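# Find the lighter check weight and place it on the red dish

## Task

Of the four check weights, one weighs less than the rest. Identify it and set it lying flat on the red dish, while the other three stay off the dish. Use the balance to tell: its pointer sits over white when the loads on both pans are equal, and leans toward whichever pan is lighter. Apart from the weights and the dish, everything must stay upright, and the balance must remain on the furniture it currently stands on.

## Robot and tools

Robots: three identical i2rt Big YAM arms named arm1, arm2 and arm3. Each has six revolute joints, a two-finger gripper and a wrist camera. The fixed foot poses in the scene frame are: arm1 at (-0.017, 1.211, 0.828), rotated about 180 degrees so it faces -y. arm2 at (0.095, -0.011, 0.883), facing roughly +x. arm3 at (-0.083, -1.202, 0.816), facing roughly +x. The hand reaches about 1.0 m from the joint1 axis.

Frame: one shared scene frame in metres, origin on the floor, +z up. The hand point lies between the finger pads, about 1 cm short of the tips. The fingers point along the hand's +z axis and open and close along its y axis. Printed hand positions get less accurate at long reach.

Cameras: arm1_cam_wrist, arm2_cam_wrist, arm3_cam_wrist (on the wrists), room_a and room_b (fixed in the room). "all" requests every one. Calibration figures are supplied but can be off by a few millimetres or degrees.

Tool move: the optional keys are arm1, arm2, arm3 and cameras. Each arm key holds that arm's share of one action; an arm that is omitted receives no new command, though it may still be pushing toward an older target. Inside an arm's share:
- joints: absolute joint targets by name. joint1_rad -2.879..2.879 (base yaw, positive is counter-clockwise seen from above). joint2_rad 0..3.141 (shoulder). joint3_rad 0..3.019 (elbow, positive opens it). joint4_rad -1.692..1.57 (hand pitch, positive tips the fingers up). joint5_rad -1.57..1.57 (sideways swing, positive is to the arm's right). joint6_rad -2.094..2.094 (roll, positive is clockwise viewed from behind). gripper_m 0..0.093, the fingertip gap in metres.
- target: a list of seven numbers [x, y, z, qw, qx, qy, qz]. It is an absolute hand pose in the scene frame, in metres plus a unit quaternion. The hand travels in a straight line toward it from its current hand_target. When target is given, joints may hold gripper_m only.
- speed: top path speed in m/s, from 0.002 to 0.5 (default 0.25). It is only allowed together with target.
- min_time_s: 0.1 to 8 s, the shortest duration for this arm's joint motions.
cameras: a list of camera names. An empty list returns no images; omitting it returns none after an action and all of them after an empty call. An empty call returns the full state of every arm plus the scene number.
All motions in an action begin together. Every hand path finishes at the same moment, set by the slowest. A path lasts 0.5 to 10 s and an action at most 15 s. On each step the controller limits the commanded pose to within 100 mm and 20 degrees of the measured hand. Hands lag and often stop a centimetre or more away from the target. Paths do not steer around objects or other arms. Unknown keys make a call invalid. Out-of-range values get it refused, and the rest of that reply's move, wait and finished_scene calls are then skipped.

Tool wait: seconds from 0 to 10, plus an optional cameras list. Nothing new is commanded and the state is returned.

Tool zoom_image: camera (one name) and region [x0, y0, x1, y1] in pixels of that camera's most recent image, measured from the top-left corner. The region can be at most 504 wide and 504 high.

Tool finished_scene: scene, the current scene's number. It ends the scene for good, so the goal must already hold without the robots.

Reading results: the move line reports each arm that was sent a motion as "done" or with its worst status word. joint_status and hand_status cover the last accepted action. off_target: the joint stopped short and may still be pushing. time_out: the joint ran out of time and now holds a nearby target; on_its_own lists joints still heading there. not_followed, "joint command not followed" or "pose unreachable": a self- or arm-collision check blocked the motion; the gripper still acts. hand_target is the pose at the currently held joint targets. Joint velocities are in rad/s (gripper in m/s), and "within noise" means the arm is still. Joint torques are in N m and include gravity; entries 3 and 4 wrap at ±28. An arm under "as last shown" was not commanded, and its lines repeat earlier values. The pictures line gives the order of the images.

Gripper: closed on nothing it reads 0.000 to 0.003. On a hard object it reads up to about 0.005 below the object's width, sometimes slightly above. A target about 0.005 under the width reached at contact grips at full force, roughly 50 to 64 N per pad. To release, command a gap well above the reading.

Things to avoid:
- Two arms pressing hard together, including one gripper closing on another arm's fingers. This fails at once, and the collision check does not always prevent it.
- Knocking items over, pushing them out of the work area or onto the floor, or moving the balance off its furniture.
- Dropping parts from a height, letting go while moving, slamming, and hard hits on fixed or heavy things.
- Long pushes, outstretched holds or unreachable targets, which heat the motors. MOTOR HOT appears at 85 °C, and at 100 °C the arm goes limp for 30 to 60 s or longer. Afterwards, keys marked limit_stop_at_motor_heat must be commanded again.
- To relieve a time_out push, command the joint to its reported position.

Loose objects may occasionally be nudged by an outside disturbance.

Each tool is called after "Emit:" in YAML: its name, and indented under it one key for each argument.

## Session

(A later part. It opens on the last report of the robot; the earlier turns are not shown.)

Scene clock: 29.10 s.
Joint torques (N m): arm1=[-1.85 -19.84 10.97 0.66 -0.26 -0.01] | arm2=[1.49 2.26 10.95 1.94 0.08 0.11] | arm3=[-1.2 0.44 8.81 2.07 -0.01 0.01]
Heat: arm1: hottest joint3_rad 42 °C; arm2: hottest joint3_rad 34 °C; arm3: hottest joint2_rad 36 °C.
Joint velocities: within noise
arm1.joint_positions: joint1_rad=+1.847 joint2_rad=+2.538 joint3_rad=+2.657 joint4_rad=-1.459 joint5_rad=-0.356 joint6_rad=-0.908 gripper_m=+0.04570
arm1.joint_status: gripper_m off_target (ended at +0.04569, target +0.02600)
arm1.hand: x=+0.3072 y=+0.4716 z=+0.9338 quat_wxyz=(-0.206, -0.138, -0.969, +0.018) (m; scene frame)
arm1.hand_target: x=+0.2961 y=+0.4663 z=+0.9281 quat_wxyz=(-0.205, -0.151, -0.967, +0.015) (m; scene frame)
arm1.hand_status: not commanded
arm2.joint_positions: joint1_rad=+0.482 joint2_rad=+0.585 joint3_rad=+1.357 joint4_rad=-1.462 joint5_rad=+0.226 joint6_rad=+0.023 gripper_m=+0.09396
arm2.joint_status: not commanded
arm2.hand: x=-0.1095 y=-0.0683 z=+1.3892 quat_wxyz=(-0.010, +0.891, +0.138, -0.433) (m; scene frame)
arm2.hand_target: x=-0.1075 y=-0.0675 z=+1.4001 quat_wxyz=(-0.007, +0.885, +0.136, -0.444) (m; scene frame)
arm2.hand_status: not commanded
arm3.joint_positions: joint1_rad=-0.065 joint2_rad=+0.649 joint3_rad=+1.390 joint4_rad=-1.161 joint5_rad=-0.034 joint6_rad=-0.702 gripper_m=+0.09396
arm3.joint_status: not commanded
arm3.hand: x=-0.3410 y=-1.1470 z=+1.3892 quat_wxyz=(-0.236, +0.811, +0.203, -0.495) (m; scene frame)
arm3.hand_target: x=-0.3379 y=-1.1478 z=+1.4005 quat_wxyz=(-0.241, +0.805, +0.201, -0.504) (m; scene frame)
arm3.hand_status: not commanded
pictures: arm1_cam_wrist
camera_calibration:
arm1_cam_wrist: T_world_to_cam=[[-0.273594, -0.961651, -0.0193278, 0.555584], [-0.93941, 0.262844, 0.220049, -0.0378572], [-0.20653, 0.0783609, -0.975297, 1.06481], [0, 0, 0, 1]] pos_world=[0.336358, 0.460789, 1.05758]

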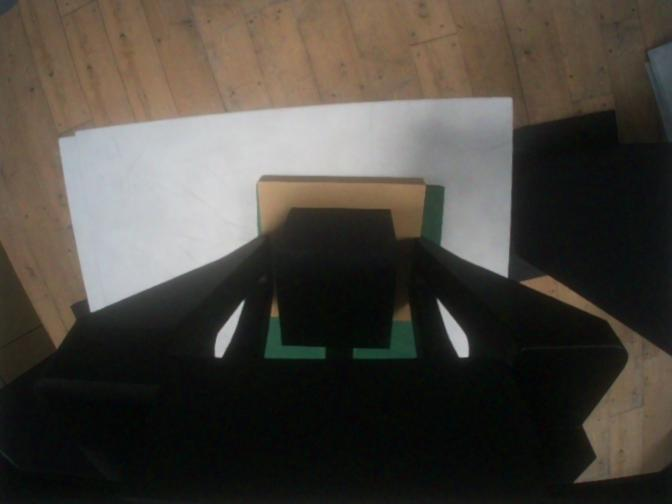

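Emit:
move:
  arm1: {"joints":{"gripper_m":0.062}}

Emit:
move:
  arm1: {"target":[0.298,0.470,0.968,0.2143,0.1350,0.9669,-0.0299],"speed":0.06}
  cameras: ["arm1_cam_wrist"]

Emit:
zoom_image:
  camera: "arm1_cam_wrist"
  region: [230, 150, 460, 370]

Scene clock: 30.77 s.
Joint torques (N m): arm1=[-1.9 -19.19 10.96 0.83 -0.27 -0.01] | arm2=[1.49 2.26 11 1.89 0.07 0.11] | arm3=[-1.14 0.32 8.8 2.06 -0.02 0.01]
Heat: arm1: hottest joint2_rad 42 °C; arm2: hottest joint3_rad 34 °C; arm3: hottest joint2_rad 36 °C.
move: arm1 done
Joint velocities: within noise
arm1.joint_positions: joint1_rad=+1.846 joint2_rad=+2.538 joint3_rad=+2.657 joint4_rad=-1.459 joint5_rad=-0.357 joint6_rad=-0.908 gripper_m=+0.06184
arm1.joint_status: all done
arm1.hand: x=+0.3067 y=+0.4714 z=+0.9339 quat_wxyz=(-0.206, -0.138, -0.969, +0.018) (m; scene frame)
arm1.hand_target: x=+0.2963 y=+0.4663 z=+0.9281 quat_wxyz=(-0.205, -0.151, -0.967, +0.015) (m; scene frame)
arm1.hand_status: not commanded
arm2, arm3: as last shown
pictures: none

Scene clock: 31.93 s.
Joint torques (N m): arm1=[-1.38 -23.3 11.78 0.42 -0.3 -0.2] | arm2=[1.44 2.08 10.93 1.91 0.08 0.11] | arm3=[-1.08 0.56 8.81 2.06 -0.01 0.01]
Heat: arm1: hottest joint2_rad 42 °C; arm2: hottest joint3_rad 34 °C; arm3: hottest joint2_rad 36 °C.
move: arm1 off_target
Joint velocities: within noise
arm1.joint_positions: joint1_rad=+1.846 joint2_rad=+2.538 joint3_rad=+2.657 joint4_rad=-1.479 joint5_rad=-0.360 joint6_rad=-0.908 gripper_m=+0.06193
arm1.joint_status: not commanded
arm1.hand: x=+0.3057 y=+0.4758 z=+0.9330 quat_wxyz=(-0.203, -0.140, -0.969, +0.009) (m; scene frame)
arm1.hand_target: x=+0.2980 y=+0.4706 z=+0.9675 quat_wxyz=(-0.214, -0.135, -0.967, +0.030) (m; scene frame)
arm1.hand_status: off_target (0.036 m and 2.8 deg from the pose sent, 0.035 m and 1.7 deg at the start)
arm2, arm3: as last shown
pictures: arm1_cam_wrist
camera_calibration:
arm1_cam_wrist: T_world_to_cam=[[-0.273147, -0.961267, -0.0368384, 0.575232], [-0.93881, 0.258022, 0.228167, -0.0456782], [-0.209824, 0.0969073, -0.972925, 1.05338], [0, 0, 0, 1]] pos_world=[0.335263, 0.462657, 1.05647]

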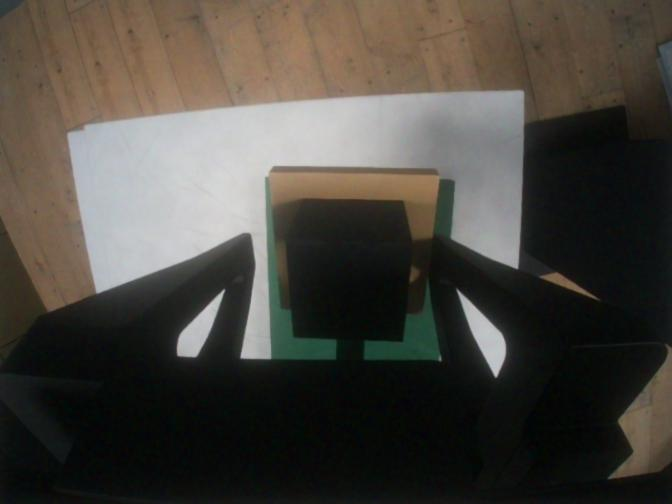

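Scaled by 2.191 from the camera's 672x504 image, which has a finer 960x720 frame.

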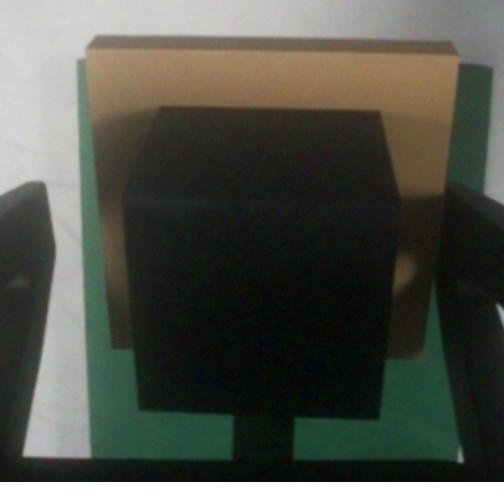

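Emit:
move:
  arm1: {"joints":{"joint3_rad":2.730,"joint4_rad":-1.535,"joint2_rad":2.535},"min_time_s":1}
  cameras: ["arm1_cam_wrist"]

Emit:
zoom_image:
  camera: "arm1_cam_wrist"
  region: [230, 150, 460, 370]

Scene clock: 36.90 s.
Joint torques (N m): arm1=[-1.03 -20.48 15.53 -0.83 -0.31 -0.19] | arm2=[1.44 2.26 11.02 1.92 0.07 0.11] | arm3=[-1.03 0.56 8.8 2.07 -0.01 0.01]
Heat: arm1: hottest joint2_rad 43 °C; arm2: hottest joint3_rad 35 °C; arm3: hottest joint2_rad 36 °C.
move: arm1 done
Joint velocities: within noise
arm1.joint_positions: joint1_rad=+1.846 joint2_rad=+2.540 joint3_rad=+2.666 joint4_rad=-1.502 joint5_rad=-0.360 joint6_rad=-0.913 gripper_m=+0.06196
arm1.joint_status: all done
arm1.hand: x=+0.3045 y=+0.4794 z=+0.9345 quat_wxyz=(-0.200, -0.139, -0.970, +0.002) (m; scene frame)
arm1.hand_target: x=+0.2973 y=+0.4727 z=+0.9641 quat_wxyz=(-0.209, -0.137, -0.968, +0.019) (m; scene frame)
arm1.hand_status: not commanded
arm2, arm3: as last shown
pictures: arm1_cam_wrist
camera_calibration:
arm1_cam_wrist: T_world_to_cam=[[-0.269367, -0.96184, -0.0480204, 0.587967], [-0.938686, 0.251087, 0.236273, -0.0523159], [-0.2152, 0.10872, -0.970499, 1.04788], [0, 0, 0, 1]] pos_world=[0.334773, 0.464741, 1.05756]

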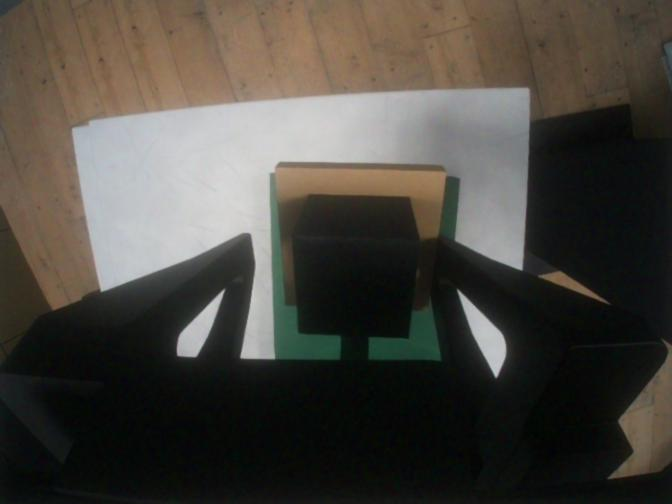

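Scaled by 2.191 from the camera's 672x504 image, which has a finer 960x720 frame.

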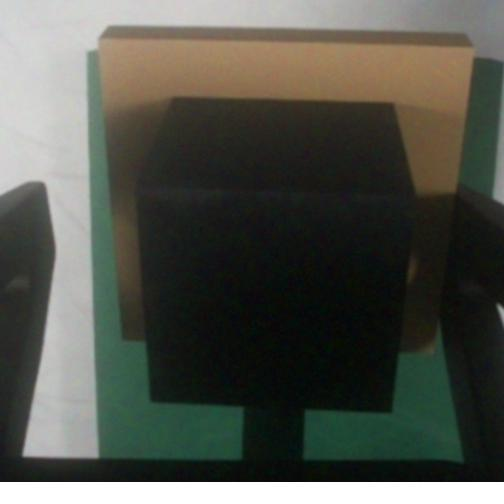

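Emit:
move:
  arm1: {"joints":{"joint3_rad":2.755,"joint4_rad":-1.52,"joint1_rad":1.822},"min_time_s":1}
  cameras: ["arm1_cam_wrist"]

Emit:
zoom_image:
  camera: "arm1_cam_wrist"
  region: [230, 150, 460, 370]

Scene clock: 38.70 s.
Joint torques (N m): arm1=[-1.73 -21.01 15.2 0.54 -0.28 -0.16] | arm2=[1.55 2.08 10.93 1.94 0.09 0.11] | arm3=[-1.14 0.44 8.79 2.07 -0.01 0.02]
Heat: arm1: hottest joint3_rad 44 °C; arm2: hottest joint3_rad 35 °C; arm3: hottest joint2_rad 36 °C.
move: arm1 done
Joint velocities: within noise
arm1.joint_positions: joint1_rad=+1.836 joint2_rad=+2.540 joint3_rad=+2.696 joint4_rad=-1.518 joint5_rad=-0.360 joint6_rad=-0.913 gripper_m=+0.06196
arm1.joint_status: all done
arm1.hand: x=+0.2975 y=+0.4747 z=+0.9465 quat_wxyz=(-0.203, -0.143, -0.969, +0.009) (m; scene frame)
arm1.hand_target: x=+0.2904 y=+0.4622 z=+0.9759 quat_wxyz=(-0.217, -0.139, -0.965, +0.038) (m; scene frame)
arm1.hand_status: not commanded
arm2, arm3: as last shown
pictures: arm1_cam_wrist
camera_calibration:
arm1_cam_wrist: T_world_to_cam=[[-0.278982, -0.959581, -0.0370718, 0.573608], [-0.937088, 0.2636, 0.228869, -0.0599853], [-0.209846, 0.0985898, -0.972751, 1.06386], [0, 0, 0, 1]] pos_world=[0.327062, 0.461349, 1.06987]

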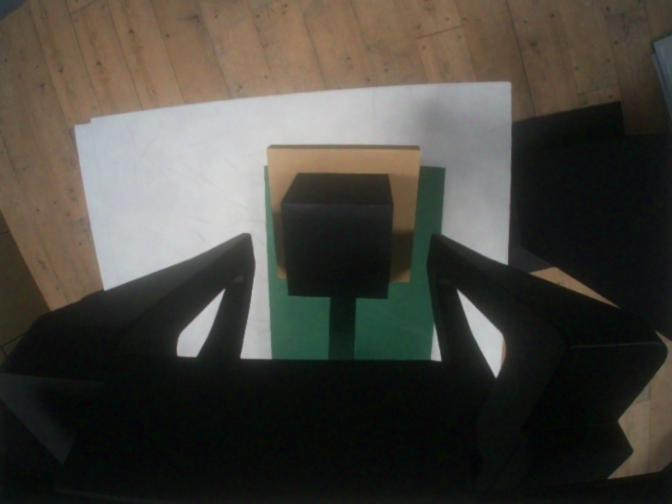

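Scaled by 2.191 from the camera's 672x504 image, which has a finer 960x720 frame.

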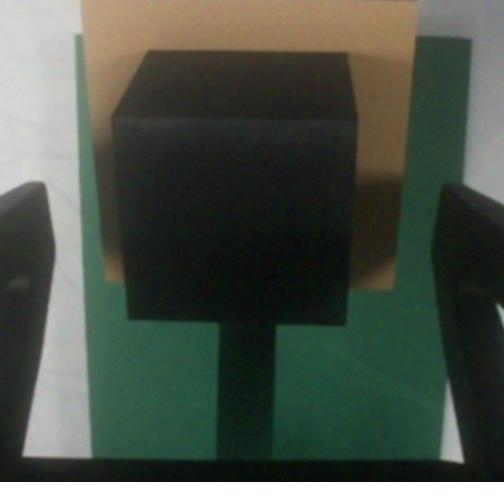

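Emit:
move:
  arm1: {"joints":{"joint3_rad":2.793,"joint4_rad":-1.553},"min_time_s":0.8}
  cameras: ["arm1_cam_wrist"]

Emit:
zoom_image:
  camera: "arm1_cam_wrist"
  region: [230, 150, 460, 370]

Scene clock: 40.23 s.
Joint torques (N m): arm1=[-1.14 -21.13 15.23 0.24 -0.29 -0.19] | arm2=[1.38 2.32 10.96 1.94 0.07 0.11] | arm3=[-1.08 0.5 8.81 2.06 -0.01 0.01]
Heat: arm1: hottest joint3_rad 44 °C; arm2: hottest joint3_rad 35 °C; arm3: hottest joint2_rad 36 °C.
move: arm1 done
Joint velocities: within noise
arm1.joint_positions: joint1_rad=+1.836 joint2_rad=+2.540 joint3_rad=+2.735 joint4_rad=-1.545 joint5_rad=-0.360 joint6_rad=-0.913 gripper_m=+0.06196
arm1.joint_status: all done
arm1.hand: x=+0.2974 y=+0.4746 z=+0.9617 quat_wxyz=(-0.205, -0.142, -0.968, +0.014) (m; scene frame)
arm1.hand_target: x=+0.2897 y=+0.4643 z=+0.9906 quat_wxyz=(-0.218, -0.139, -0.965, +0.040) (m; scene frame)
arm1.hand_status: not commanded
arm2, arm3: as last shown
pictures: arm1_cam_wrist
camera_calibration:
arm1_cam_wrist: T_world_to_cam=[[-0.279082, -0.959877, -0.0273621, 0.564814], [-0.937876, 0.266346, 0.222368, -0.0583805], [-0.206158, 0.087721, -0.974579, 1.08451], [0, 0, 0, 1]] pos_world=[0.326456, 0.462567, 1.08538]

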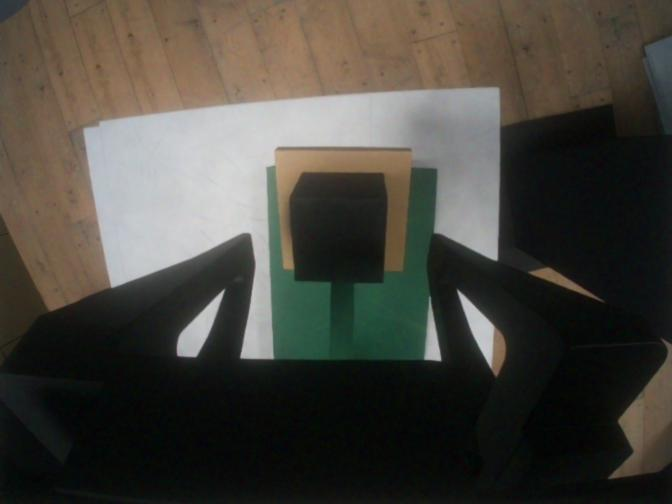

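Scaled by 2.191 from the camera's 672x504 image, which has a finer 960x720 frame.

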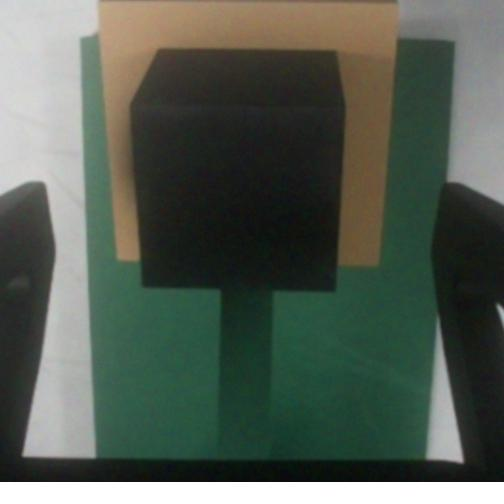

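Emit:
move:
  arm1: {"joints":{"gripper_m":0.040}}

Emit:
move:
  arm1: {"joints":{"gripper_m":0.023}}
  cameras: ["arm1_cam_wrist"]

Emit:
zoom_image:
  camera: "arm1_cam_wrist"
  region: [230, 150, 460, 370]

Scene clock: 41.07 s.
Joint torques (N m): arm1=[-1.73 -20.89 15.05 0.44 -0.31 -0.15] | arm2=[1.55 2.26 10.91 1.88 0.08 0.11] | arm3=[-1.08 0.62 8.8 2.1 -0.01 0.01]
Heat: arm1: hottest joint3_rad 44 °C; arm2: hottest joint3_rad 35 °C; arm3: hottest joint2_rad 36 °C.
move: arm1 done
Joint velocities: within noise
arm1.joint_positions: joint1_rad=+1.836 joint2_rad=+2.540 joint3_rad=+2.735 joint4_rad=-1.545 joint5_rad=-0.360 joint6_rad=-0.913 gripper_m=+0.04020
arm1.joint_status: all done
arm1.hand: x=+0.2974 y=+0.4746 z=+0.9617 quat_wxyz=(-0.205, -0.142, -0.968, +0.014) (m; scene frame)
arm1.hand_target: x=+0.2897 y=+0.4643 z=+0.9906 quat_wxyz=(-0.218, -0.139, -0.965, +0.040) (m; scene frame)
arm1.hand_status: not commanded
arm2, arm3: as last shown
pictures: none

Scene clock: 41.57 s.
Joint torques (N m): arm1=[-1.44 -20.66 15.04 0.49 -0.27 -0.17] | arm2=[1.44 2.37 10.97 1.92 0.08 0.1] | arm3=[-1.14 0.5 8.8 2.07 -0.01 0.01]
Heat: arm1: hottest joint3_rad 44 °C; arm2: hottest joint3_rad 35 °C; arm3: hottest joint2_rad 36 °C.
move: arm1 off_target
Joint velocities: within noise
arm1.joint_positions: joint1_rad=+1.836 joint2_rad=+2.540 joint3_rad=+2.735 joint4_rad=-1.546 joint5_rad=-0.361 joint6_rad=-0.913 gripper_m=+0.02981
arm1.joint_status: gripper_m off_target (ended at +0.02984, target +0.02300)
arm1.hand: x=+0.2974 y=+0.4749 z=+0.9617 quat_wxyz=(-0.205, -0.142, -0.968, +0.014) (m; scene frame)
arm1.hand_target: x=+0.2897 y=+0.4643 z=+0.9906 quat_wxyz=(-0.218, -0.139, -0.965, +0.040) (m; scene frame)
arm1.hand_status: not commanded
arm2, arm3: as last shown
pictures: arm1_cam_wrist
camera_calibration:
arm1_cam_wrist: T_world_to_cam=[[-0.278837, -0.959902, -0.0289593, 0.566573], [-0.938081, 0.265796, 0.222162, -0.0578631], [-0.205556, 0.0891132, -0.97458, 1.08366], [0, 0, 0, 1]] pos_world=[0.326455, 0.462665, 1.08538]

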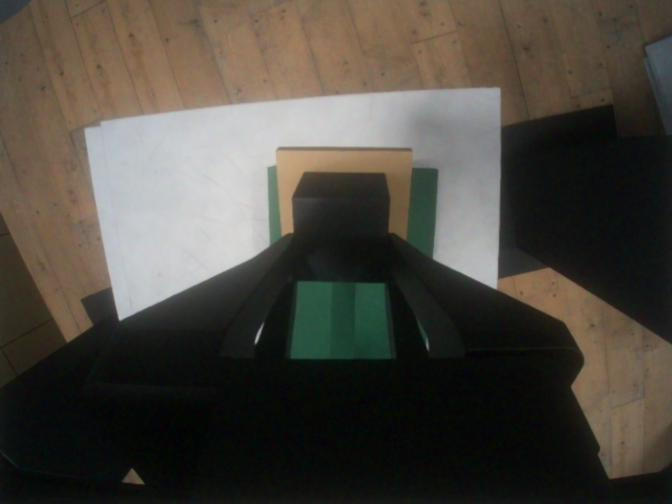

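Scaled by 2.191 from the camera's 672x504 image, which has a finer 960x720 frame.

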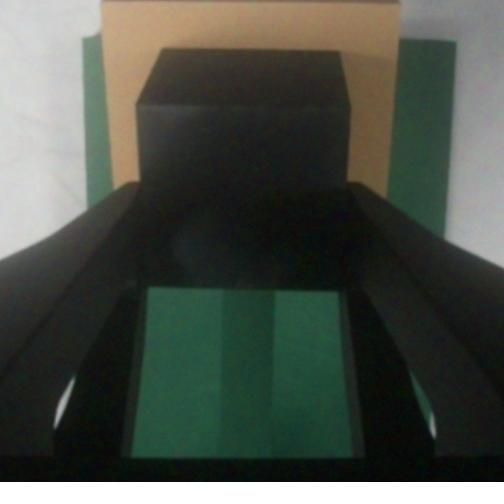

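Emit:
move:
  arm1: {"target":[0.275,0.480,1.09,0.2143,0.1350,0.9669,-0.0299],"speed":0.15}
  cameras: ["arm1_cam_wrist","room_b","room_a"]

Emit:
zoom_image:
  camera: "room_b"
  region: [430, 200, 530, 300]

Scene clock: 42.97 s.
Joint torques (N m): arm1=[-1.38 -23.65 14.63 0.43 -0.34 -0.13] | arm2=[1.49 2.37 10.95 1.92 0.08 0.11] | arm3=[-1.14 0.38 8.8 2.04 -0.01 0.02]
Heat: arm1: hottest joint3_rad 44 °C; arm2: hottest joint3_rad 36 °C; arm3: hottest joint3_rad 37 °C.
move: arm1 off_target
Joint velocities: within noise
arm1.joint_positions: joint1_rad=+1.821 joint2_rad=+2.523 joint3_rad=+2.871 joint4_rad=-1.688 joint5_rad=-0.366 joint6_rad=-0.914 gripper_m=+0.02981
arm1.joint_status: not commanded
arm1.hand: x=+0.2826 y=+0.4857 z=+1.0245 quat_wxyz=(-0.210, -0.147, -0.966, +0.019) (m; scene frame)
arm1.hand_target: x=+0.2738 y=+0.4844 z=+1.0881 quat_wxyz=(-0.234, -0.141, -0.960, +0.065) (m; scene frame)
arm1.hand_status: off_target (0.066 m and 1.9 deg from the pose sent, 0.131 m and 2.3 deg at the start; a joint's target at an end of its range on 24 of 37 steps)
arm2.joint_positions: joint1_rad=+0.482 joint2_rad=+0.585 joint3_rad=+1.357 joint4_rad=-1.462 joint5_rad=+0.226 joint6_rad=+0.023 gripper_m=+0.09396
arm2.joint_status: not commanded
arm2.hand: x=-0.1095 y=-0.0683 z=+1.3892 quat_wxyz=(-0.010, +0.891, +0.138, -0.433) (m; scene frame)
arm2.hand_target: x=-0.1075 y=-0.0675 z=+1.4001 quat_wxyz=(-0.007, +0.885, +0.136, -0.444) (m; scene frame)
arm2.hand_status: not commanded
arm3.joint_positions: joint1_rad=-0.065 joint2_rad=+0.649 joint3_rad=+1.390 joint4_rad=-1.161 joint5_rad=-0.034 joint6_rad=-0.702 gripper_m=+0.09396
arm3.joint_status: not commanded
arm3.hand: x=-0.3410 y=-1.1470 z=+1.3892 quat_wxyz=(-0.236, +0.811, +0.203, -0.495) (m; scene frame)
arm3.hand_target: x=-0.3379 y=-1.1478 z=+1.4005 quat_wxyz=(-0.241, +0.805, +0.201, -0.504) (m; scene frame)
arm3.hand_status: not commanded
pictures: arm1_cam_wrist, room_a, room_b
camera_calibration:
arm1_cam_wrist: T_world_to_cam=[[-0.291468, -0.95633, -0.0218785, 0.569259], [-0.936199, 0.280487, 0.211799, -0.0856716], [-0.196413, 0.0822152, -0.977068, 1.14413], [0, 0, 0, 1]] pos_world=[0.310437, 0.474365, 1.14849]

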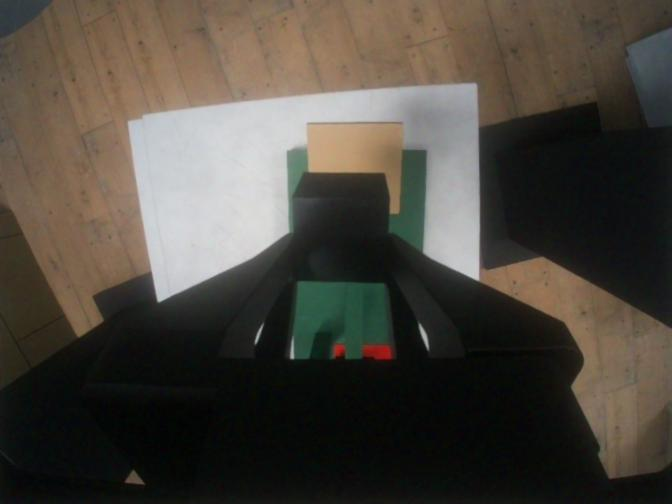

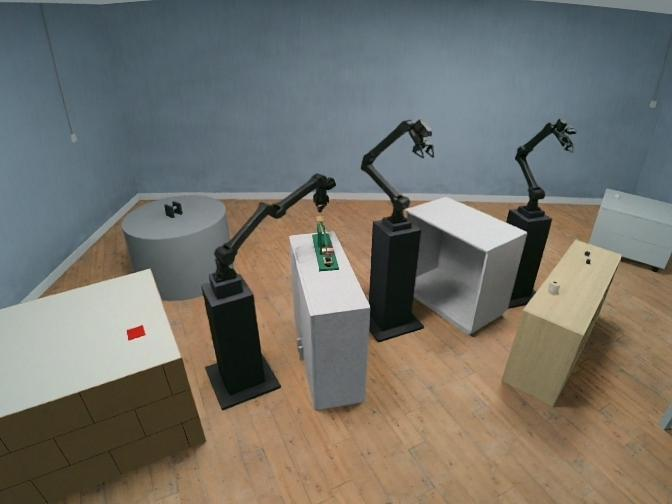

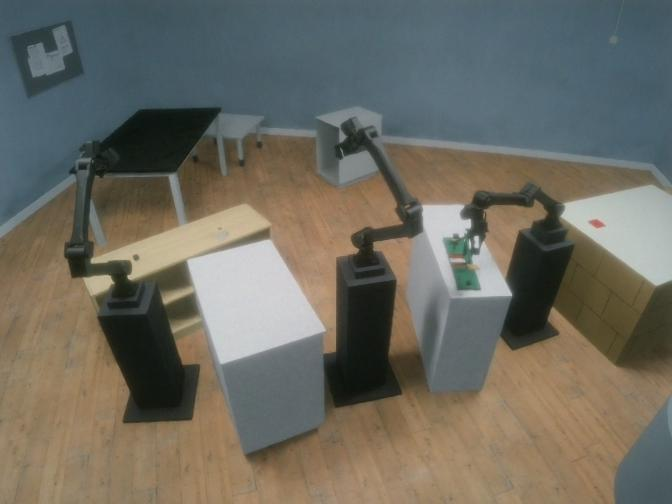

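Scaled by 5.040 from the camera's 672x504 image, which has a finer 960x720 frame.

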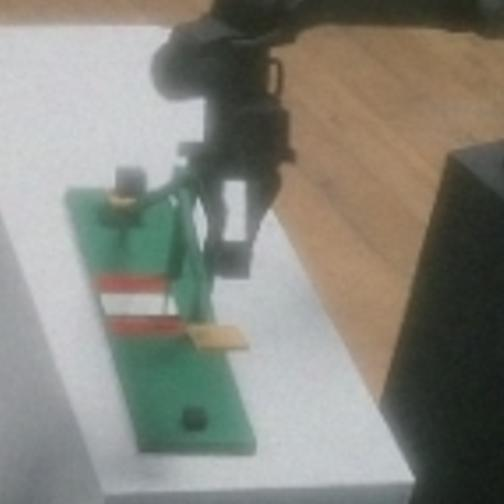

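Emit:
move:
  arm1: {"joints":{"joint2_rad":1.5,"joint3_rad":1.95,"joint4_rad":-1.5,"joint5_rad":0},"min_time_s":1.8}

Emit:
move:
  arm1: {"joints":{"joint1_rad":-1.477,"joint2_rad":1.5,"joint3_rad":1.9,"joint4_rad":-1.66,"joint5_rad":0,"joint6_rad":0},"min_time_s":3}
  cameras: ["arm1_cam_wrist"]

Scene clock: 46.47 s.
Joint torques (N m): arm1=[-1.32 -10.46 11.36 1.85 0.09 -0.11] | arm2=[1.49 2.26 10.89 1.92 0.09 0.1] | arm3=[-1.14 0.38 8.84 2.06 -0.01 0.01]
Heat: arm1: hottest joint3_rad 45 °C; arm2: hottest joint3_rad 36 °C; arm3: hottest joint3_rad 37 °C.
move: arm1 done
Joint velocities: within noise
arm1.joint_positions: joint1_rad=+1.821 joint2_rad=+1.511 joint3_rad=+1.934 joint4_rad=-1.518 joint5_rad=-0.002 joint6_rad=-0.914 gripper_m=+0.02981
arm1.joint_status: all done
arm1.hand: x=+0.1477 y=+0.7100 z=+1.2789 quat_wxyz=(-0.108, -0.166, -0.957, +0.211) (m; scene frame)
arm1.hand_target: x=+0.1413 y=+0.7067 z=+1.2938 quat_wxyz=(-0.115, -0.171, -0.951, +0.232) (m; scene frame)
arm1.hand_status: not commanded
arm2, arm3: as last shown
pictures: none

Scene clock: 50.17 s.
Joint torques (N m): arm1=[-1.2 -10.93 10.92 0.66 0 0.02] | arm2=[1.49 2.32 10.97 1.99 0.09 0.11] | arm3=[-1.2 0.5 8.81 2.07 -0.01 0.01]
Heat: arm1: hottest joint3_rad 45 °C; arm2: hottest joint3_rad 36 °C; arm3: hottest joint3_rad 37 °C.
move: arm1 done
Joint velocities: within noise
arm1.joint_positions: joint1_rad=-1.473 joint2_rad=+1.511 joint3_rad=+1.888 joint4_rad=-1.654 joint5_rad=+0.001 joint6_rad=-0.015 gripper_m=+0.02981
arm1.joint_status: all done
arm1.hand: x=-0.0913 y=+1.7012 z=+1.2423 quat_wxyz=(+0.092, -0.757, +0.637, +0.111) (m; scene frame)
arm1.hand_target: x=-0.0891 y=+1.6981 z=+1.2520 quat_wxyz=(+0.097, -0.750, +0.643, +0.118) (m; scene frame)
arm1.hand_status: not commanded
arm2, arm3: as last shown
pictures: arm1_cam_wrist
camera_calibration:
arm1_cam_wrist: T_world_to_cam=[[0.984956, 0.172803, 0.00025456, -0.204351], [0.162383, -0.926069, 0.340629, 1.17008], [0.0590974, -0.335463, -0.940198, 1.87164], [0, 0, 0, 1]] pos_world=[-0.0993347, 1.74676, 1.3612]

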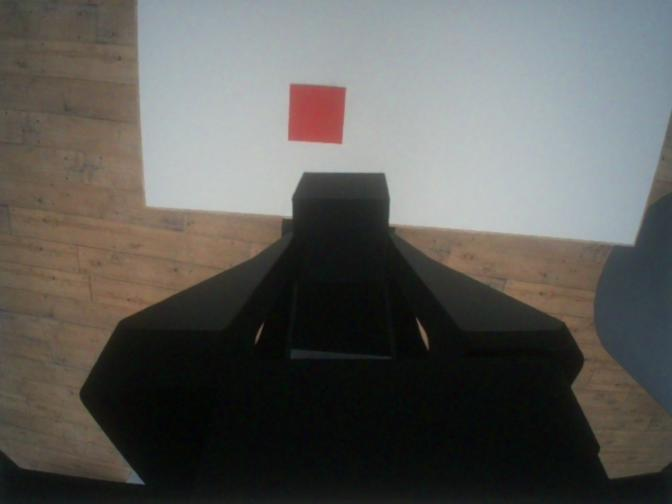

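Emit:
move:
  arm1: {"target":[-0.125,1.745,0.85,0.0443,-0.7713,0.6326,0.0540],"speed":0.22}
  cameras: ["arm1_cam_wrist","room_b","room_a"]

Emit:
zoom_image:
  camera: "room_a"
  region: [80, 250, 200, 370]

Emit:
zoom_image:
  camera: "room_b"
  region: [550, 160, 650, 260]

Scene clock: 53.17 s.
Joint torques (N m): arm1=[0.67 -12.16 9.76 1.07 0.15 0.04] | arm2=[1.55 2.14 10.95 1.98 0.09 0.11] | arm3=[-1.14 0.44 8.83 2.04 -0.01 0.01]
Heat: arm1: hottest joint3_rad 45 °C; arm2: hottest joint3_rad 37 °C; arm3: hottest joint3_rad 37 °C.
move: arm1 off_target
Joint velocities: within noise
arm1.joint_positions: joint1_rad=-1.441 joint2_rad=+1.844 joint3_rad=+1.247 joint4_rad=-0.863 joint5_rad=+0.005 joint6_rad=-0.009 gripper_m=+0.02981
arm1.joint_status: not commanded
arm1.hand: x=-0.1160 y=+1.7349 z=+0.8421 quat_wxyz=(+0.033, -0.772, +0.633, +0.042) (m; scene frame)
arm1.hand_target: x=-0.1251 y=+1.7447 z=+0.8502 quat_wxyz=(+0.044, -0.771, +0.633, +0.054) (m; scene frame)
arm1.hand_status: off_target (0.016 m and 1.9 deg from the pose sent, 0.396 m and 8.7 deg at the start)
arm2, arm3: as last shown
pictures: arm1_cam_wrist, room_a, room_b
camera_calibration:
arm1_cam_wrist: T_world_to_cam=[[0.980095, 0.198524, 0.0011578, -0.231735], [0.170694, -0.845647, 0.505712, 1.06411], [0.101375, -0.495448, -0.862702, 1.72536], [0, 0, 0, 1]] pos_world=[-0.129423, 1.80069, 0.950606]

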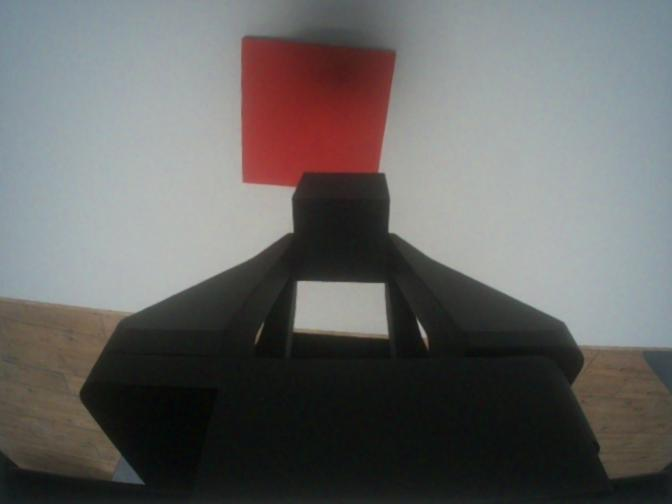

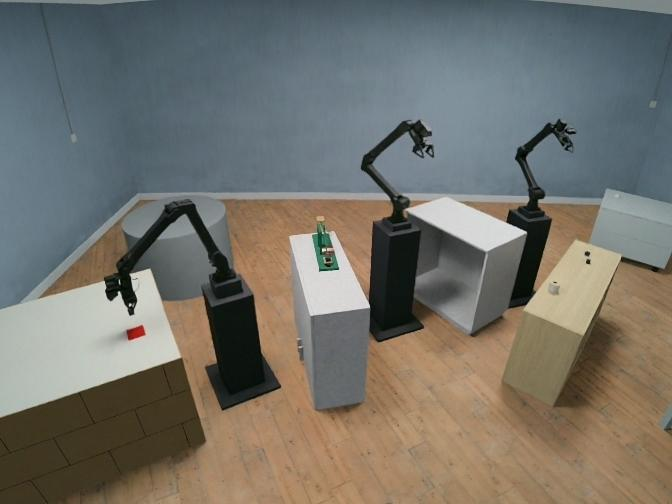

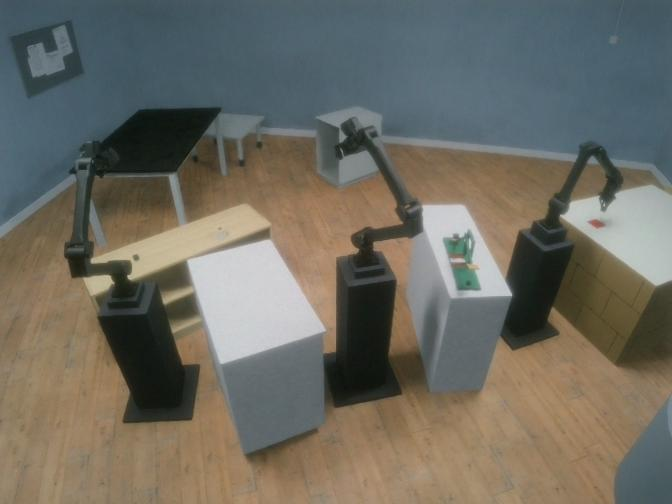

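Scaled by 4.200 from the camera's 672x504 image, which has a finer 960x720 frame.

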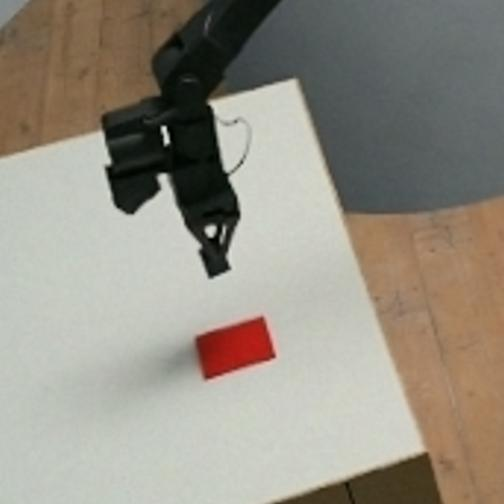

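Scaled by 5.040 from the camera's 672x504 image, which has a finer 960x720 frame.

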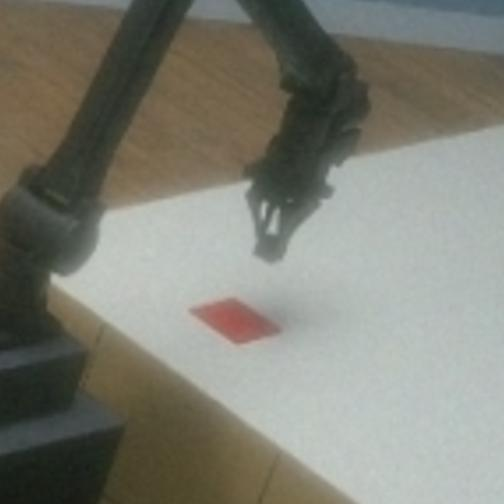

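Emit:
move:
  arm1: {"target":[-0.142,1.758,0.765,0.0443,-0.7713,0.6326,0.0540],"speed":0.12}
  cameras: ["arm1_cam_wrist","room_a","room_b"]

Emit:
zoom_image:
  camera: "room_a"
  region: [100, 280, 180, 360]

Emit:
zoom_image:
  camera: "room_b"
  region: [570, 190, 630, 250]

Scene clock: 55.20 s.
Joint torques (N m): arm1=[0.91 -12.86 8.81 1.07 0.15 0.05] | arm2=[1.55 2.2 10.95 1.89 0.09 0.11] | arm3=[-1.14 0.38 8.77 2.07 -0.01 0.01]
Heat: arm1: hottest joint3_rad 45 °C; arm2: hottest joint3_rad 37 °C; arm3: hottest joint3_rad 37 °C.
move: arm1 off_target
Joint velocities: within noise
arm1.joint_positions: joint1_rad=-1.416 joint2_rad=+2.009 joint3_rad=+1.247 joint4_rad=-0.693 joint5_rad=+0.009 joint6_rad=+0.016 gripper_m=+0.02981
arm1.joint_status: not commanded
arm1.hand: x=-0.1325 y=+1.7479 z=+0.7608 quat_wxyz=(+0.035, -0.772, +0.633, +0.044) (m; scene frame)
arm1.hand_target: x=-0.1420 y=+1.7578 z=+0.7653 quat_wxyz=(+0.044, -0.771, +0.633, +0.054) (m; scene frame)
arm1.hand_status: off_target (0.014 m and 1.6 deg from the pose sent, 0.085 m and 1.9 deg at the start)
arm2, arm3: as last shown
pictures: arm1_cam_wrist, room_a, room_b
camera_calibration:
arm1_cam_wrist: T_world_to_cam=[[0.980078, 0.1986, 0.00215892, -0.21894], [0.170793, -0.8483, 0.501216, 1.12705], [0.101373, -0.490862, -0.865319, 1.65735], [0, 0, 0, 1]] pos_world=[-0.145923, 1.81309, 0.869715]

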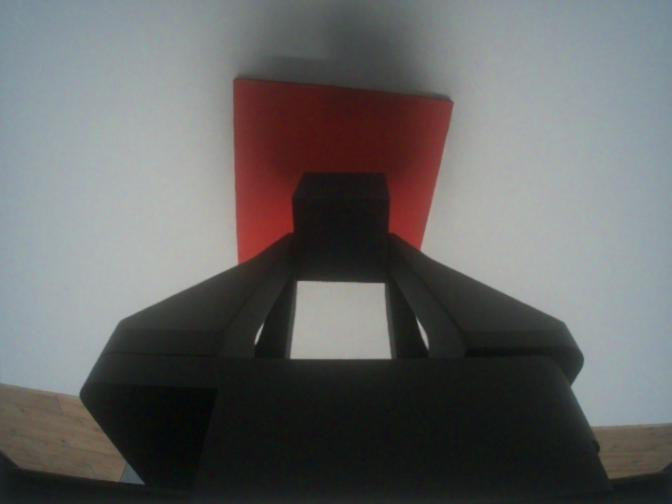

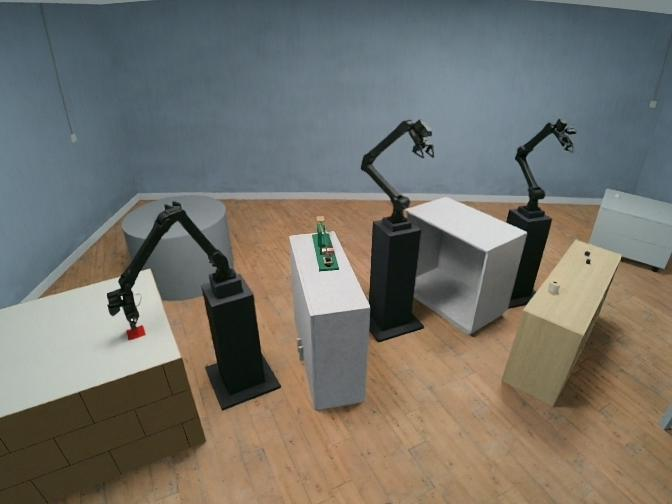

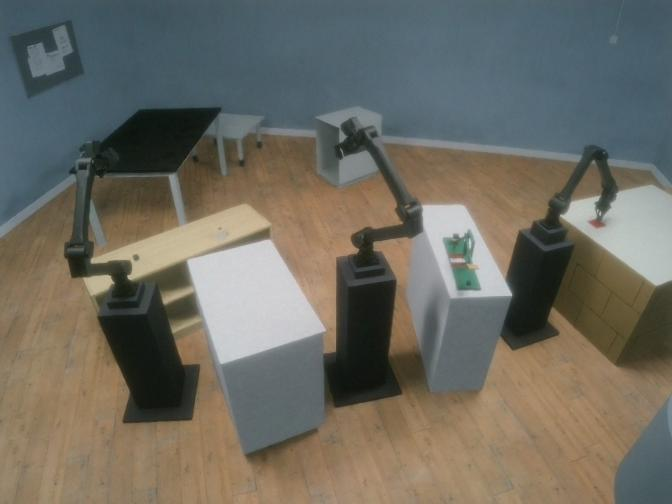

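Scaled by 6.300 from the camera's 672x504 image, which has a finer 960x720 frame.

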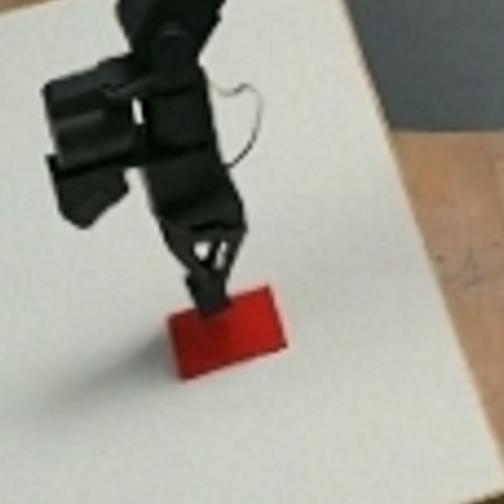

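Scaled by 8.400 from the camera's 672x504 image, which has a finer 960x720 frame.

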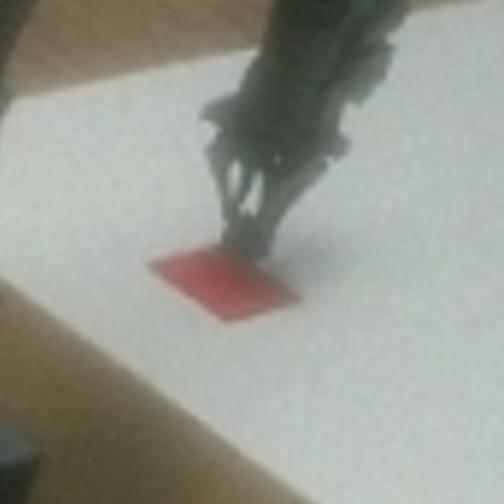

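Emit:
move:
  arm1: {"target":[-0.144,1.749,0.744,0.0443,-0.7713,0.6326,0.0540],"speed":0.06}
  cameras: ["arm1_cam_wrist","room_a","room_b"]

Emit:
zoom_image:
  camera: "room_a"
  region: [110, 300, 160, 350]

Emit:
zoom_image:
  camera: "room_b"
  region: [575, 195, 625, 245]

Scene clock: 56.97 s.
Joint torques (N m): arm1=[1.03 -13.22 7.88 1.07 0.14 0.05] | arm2=[1.49 2.14 11 1.91 0.07 0.11] | arm3=[-1.08 0.44 8.8 2.04 -0.01 0.01]
Heat: arm1: hottest joint3_rad 45 °C; arm2: hottest joint3_rad 37 °C; arm3: hottest joint3_rad 37 °C.
move: arm1 done
Joint velocities: within noise
arm1.joint_positions: joint1_rad=-1.409 joint2_rad=+2.031 joint3_rad=+1.222 joint4_rad=-0.635 joint5_rad=+0.010 joint6_rad=+0.023 gripper_m=+0.02981
arm1.joint_status: not commanded
arm1.hand: x=-0.1353 y=+1.7437 z=+0.7437 quat_wxyz=(+0.039, -0.772, +0.633, +0.048) (m; scene frame)
arm1.hand_target: x=-0.1439 y=+1.7488 z=+0.7442 quat_wxyz=(+0.044, -0.771, +0.633, +0.054) (m; scene frame)
arm1.hand_status: done (0.010 m and 1.0 deg from the pose sent, 0.020 m and 1.6 deg at the start)
arm2, arm3: as last shown
pictures: arm1_cam_wrist, room_a, room_b
camera_calibration:
arm1_cam_wrist: T_world_to_cam=[[0.980098, 0.198502, 0.00220532, -0.215163], [0.171726, -0.853364, 0.49222, 1.14822], [0.0995883, -0.482045, -0.870468, 1.62893], [0, 0, 0, 1]] pos_world=[-0.14852, 1.80777, 0.853233]

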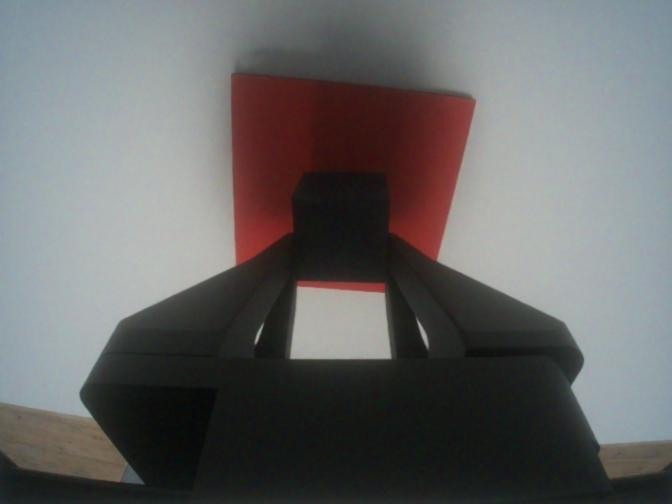

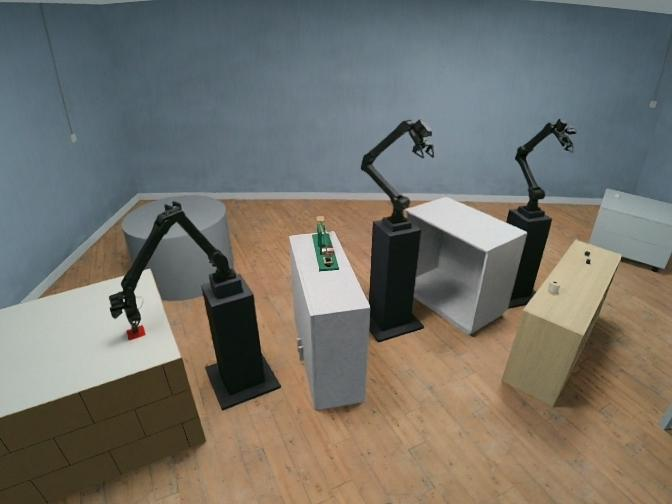

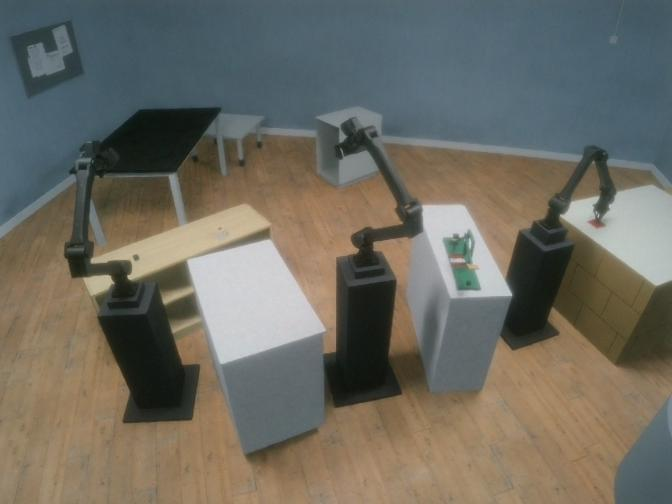

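Scaled by 10.080 from the camera's 672x504 image, which has a finer 960x720 frame.

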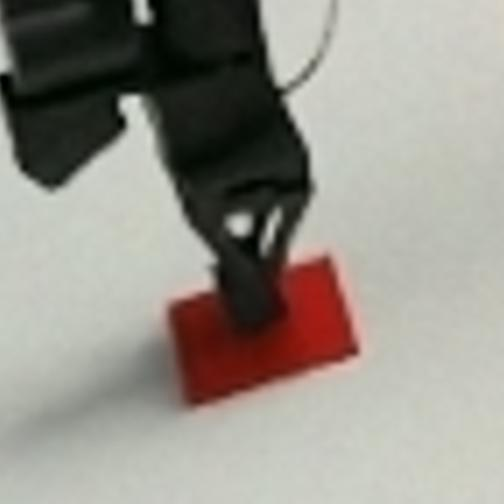

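Scaled by 10.080 from the camera's 672x504 image, which has a finer 960x720 frame.

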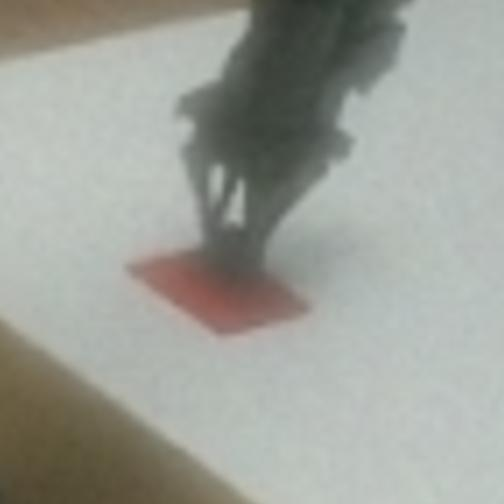

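Emit:
move:
  arm1: {"target":[-0.144,1.749,0.732,0.0443,-0.7713,0.6326,0.0540],"speed":0.04}
  cameras: ["room_a","room_b"]

Emit:
zoom_image:
  camera: "room_a"
  region: [110, 300, 160, 350]

Emit:
zoom_image:
  camera: "room_b"
  region: [575, 195, 625, 245]

Scene clock: 58.37 s.
Joint torques (N m): arm1=[1.26 -12.92 7.43 1.09 0.15 0.02] | arm2=[1.49 2.32 10.97 1.95 0.09 0.11] | arm3=[-1.14 0.38 8.8 2.06 -0.01 0.01]
Heat: arm1: hottest joint3_rad 45 °C; arm2: hottest joint3_rad 37 °C; arm3: hottest joint3_rad 38 °C.
move: arm1 done
Joint velocities: within noise
arm1.joint_positions: joint1_rad=-1.409 joint2_rad=+2.049 joint3_rad=+1.222 joint4_rad=-0.609 joint5_rad=+0.010 joint6_rad=+0.024 gripper_m=+0.02981
arm1.joint_status: not commanded
arm1.hand: x=-0.1359 y=+1.7459 z=+0.7349 quat_wxyz=(+0.041, -0.772, +0.633, +0.051) (m; scene frame)
arm1.hand_target: x=-0.1439 y=+1.7488 z=+0.7321 quat_wxyz=(+0.044, -0.771, +0.633, +0.054) (m; scene frame)
arm1.hand_status: done (0.009 m and 0.5 deg from the pose sent, 0.015 m and 1.0 deg at the start)
arm2, arm3: as last shown
pictures: room_a, room_b

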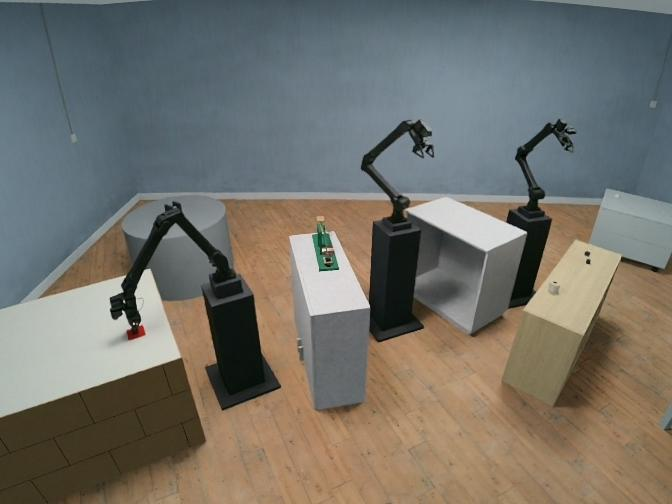

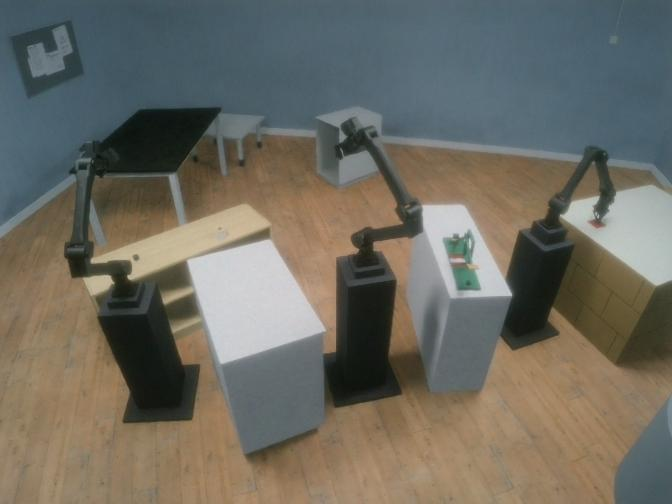

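Scaled by 10.080 from the camera's 672x504 image, which has a finer 960x720 frame.

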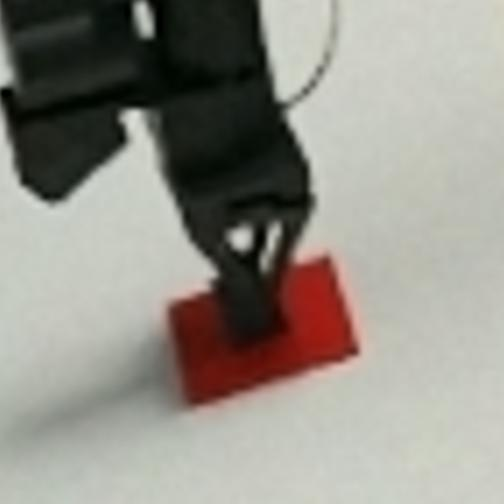

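Scaled by 10.080 from the camera's 672x504 image, which has a finer 960x720 frame.

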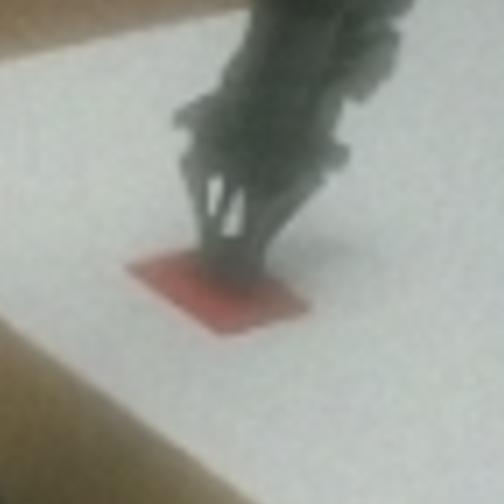

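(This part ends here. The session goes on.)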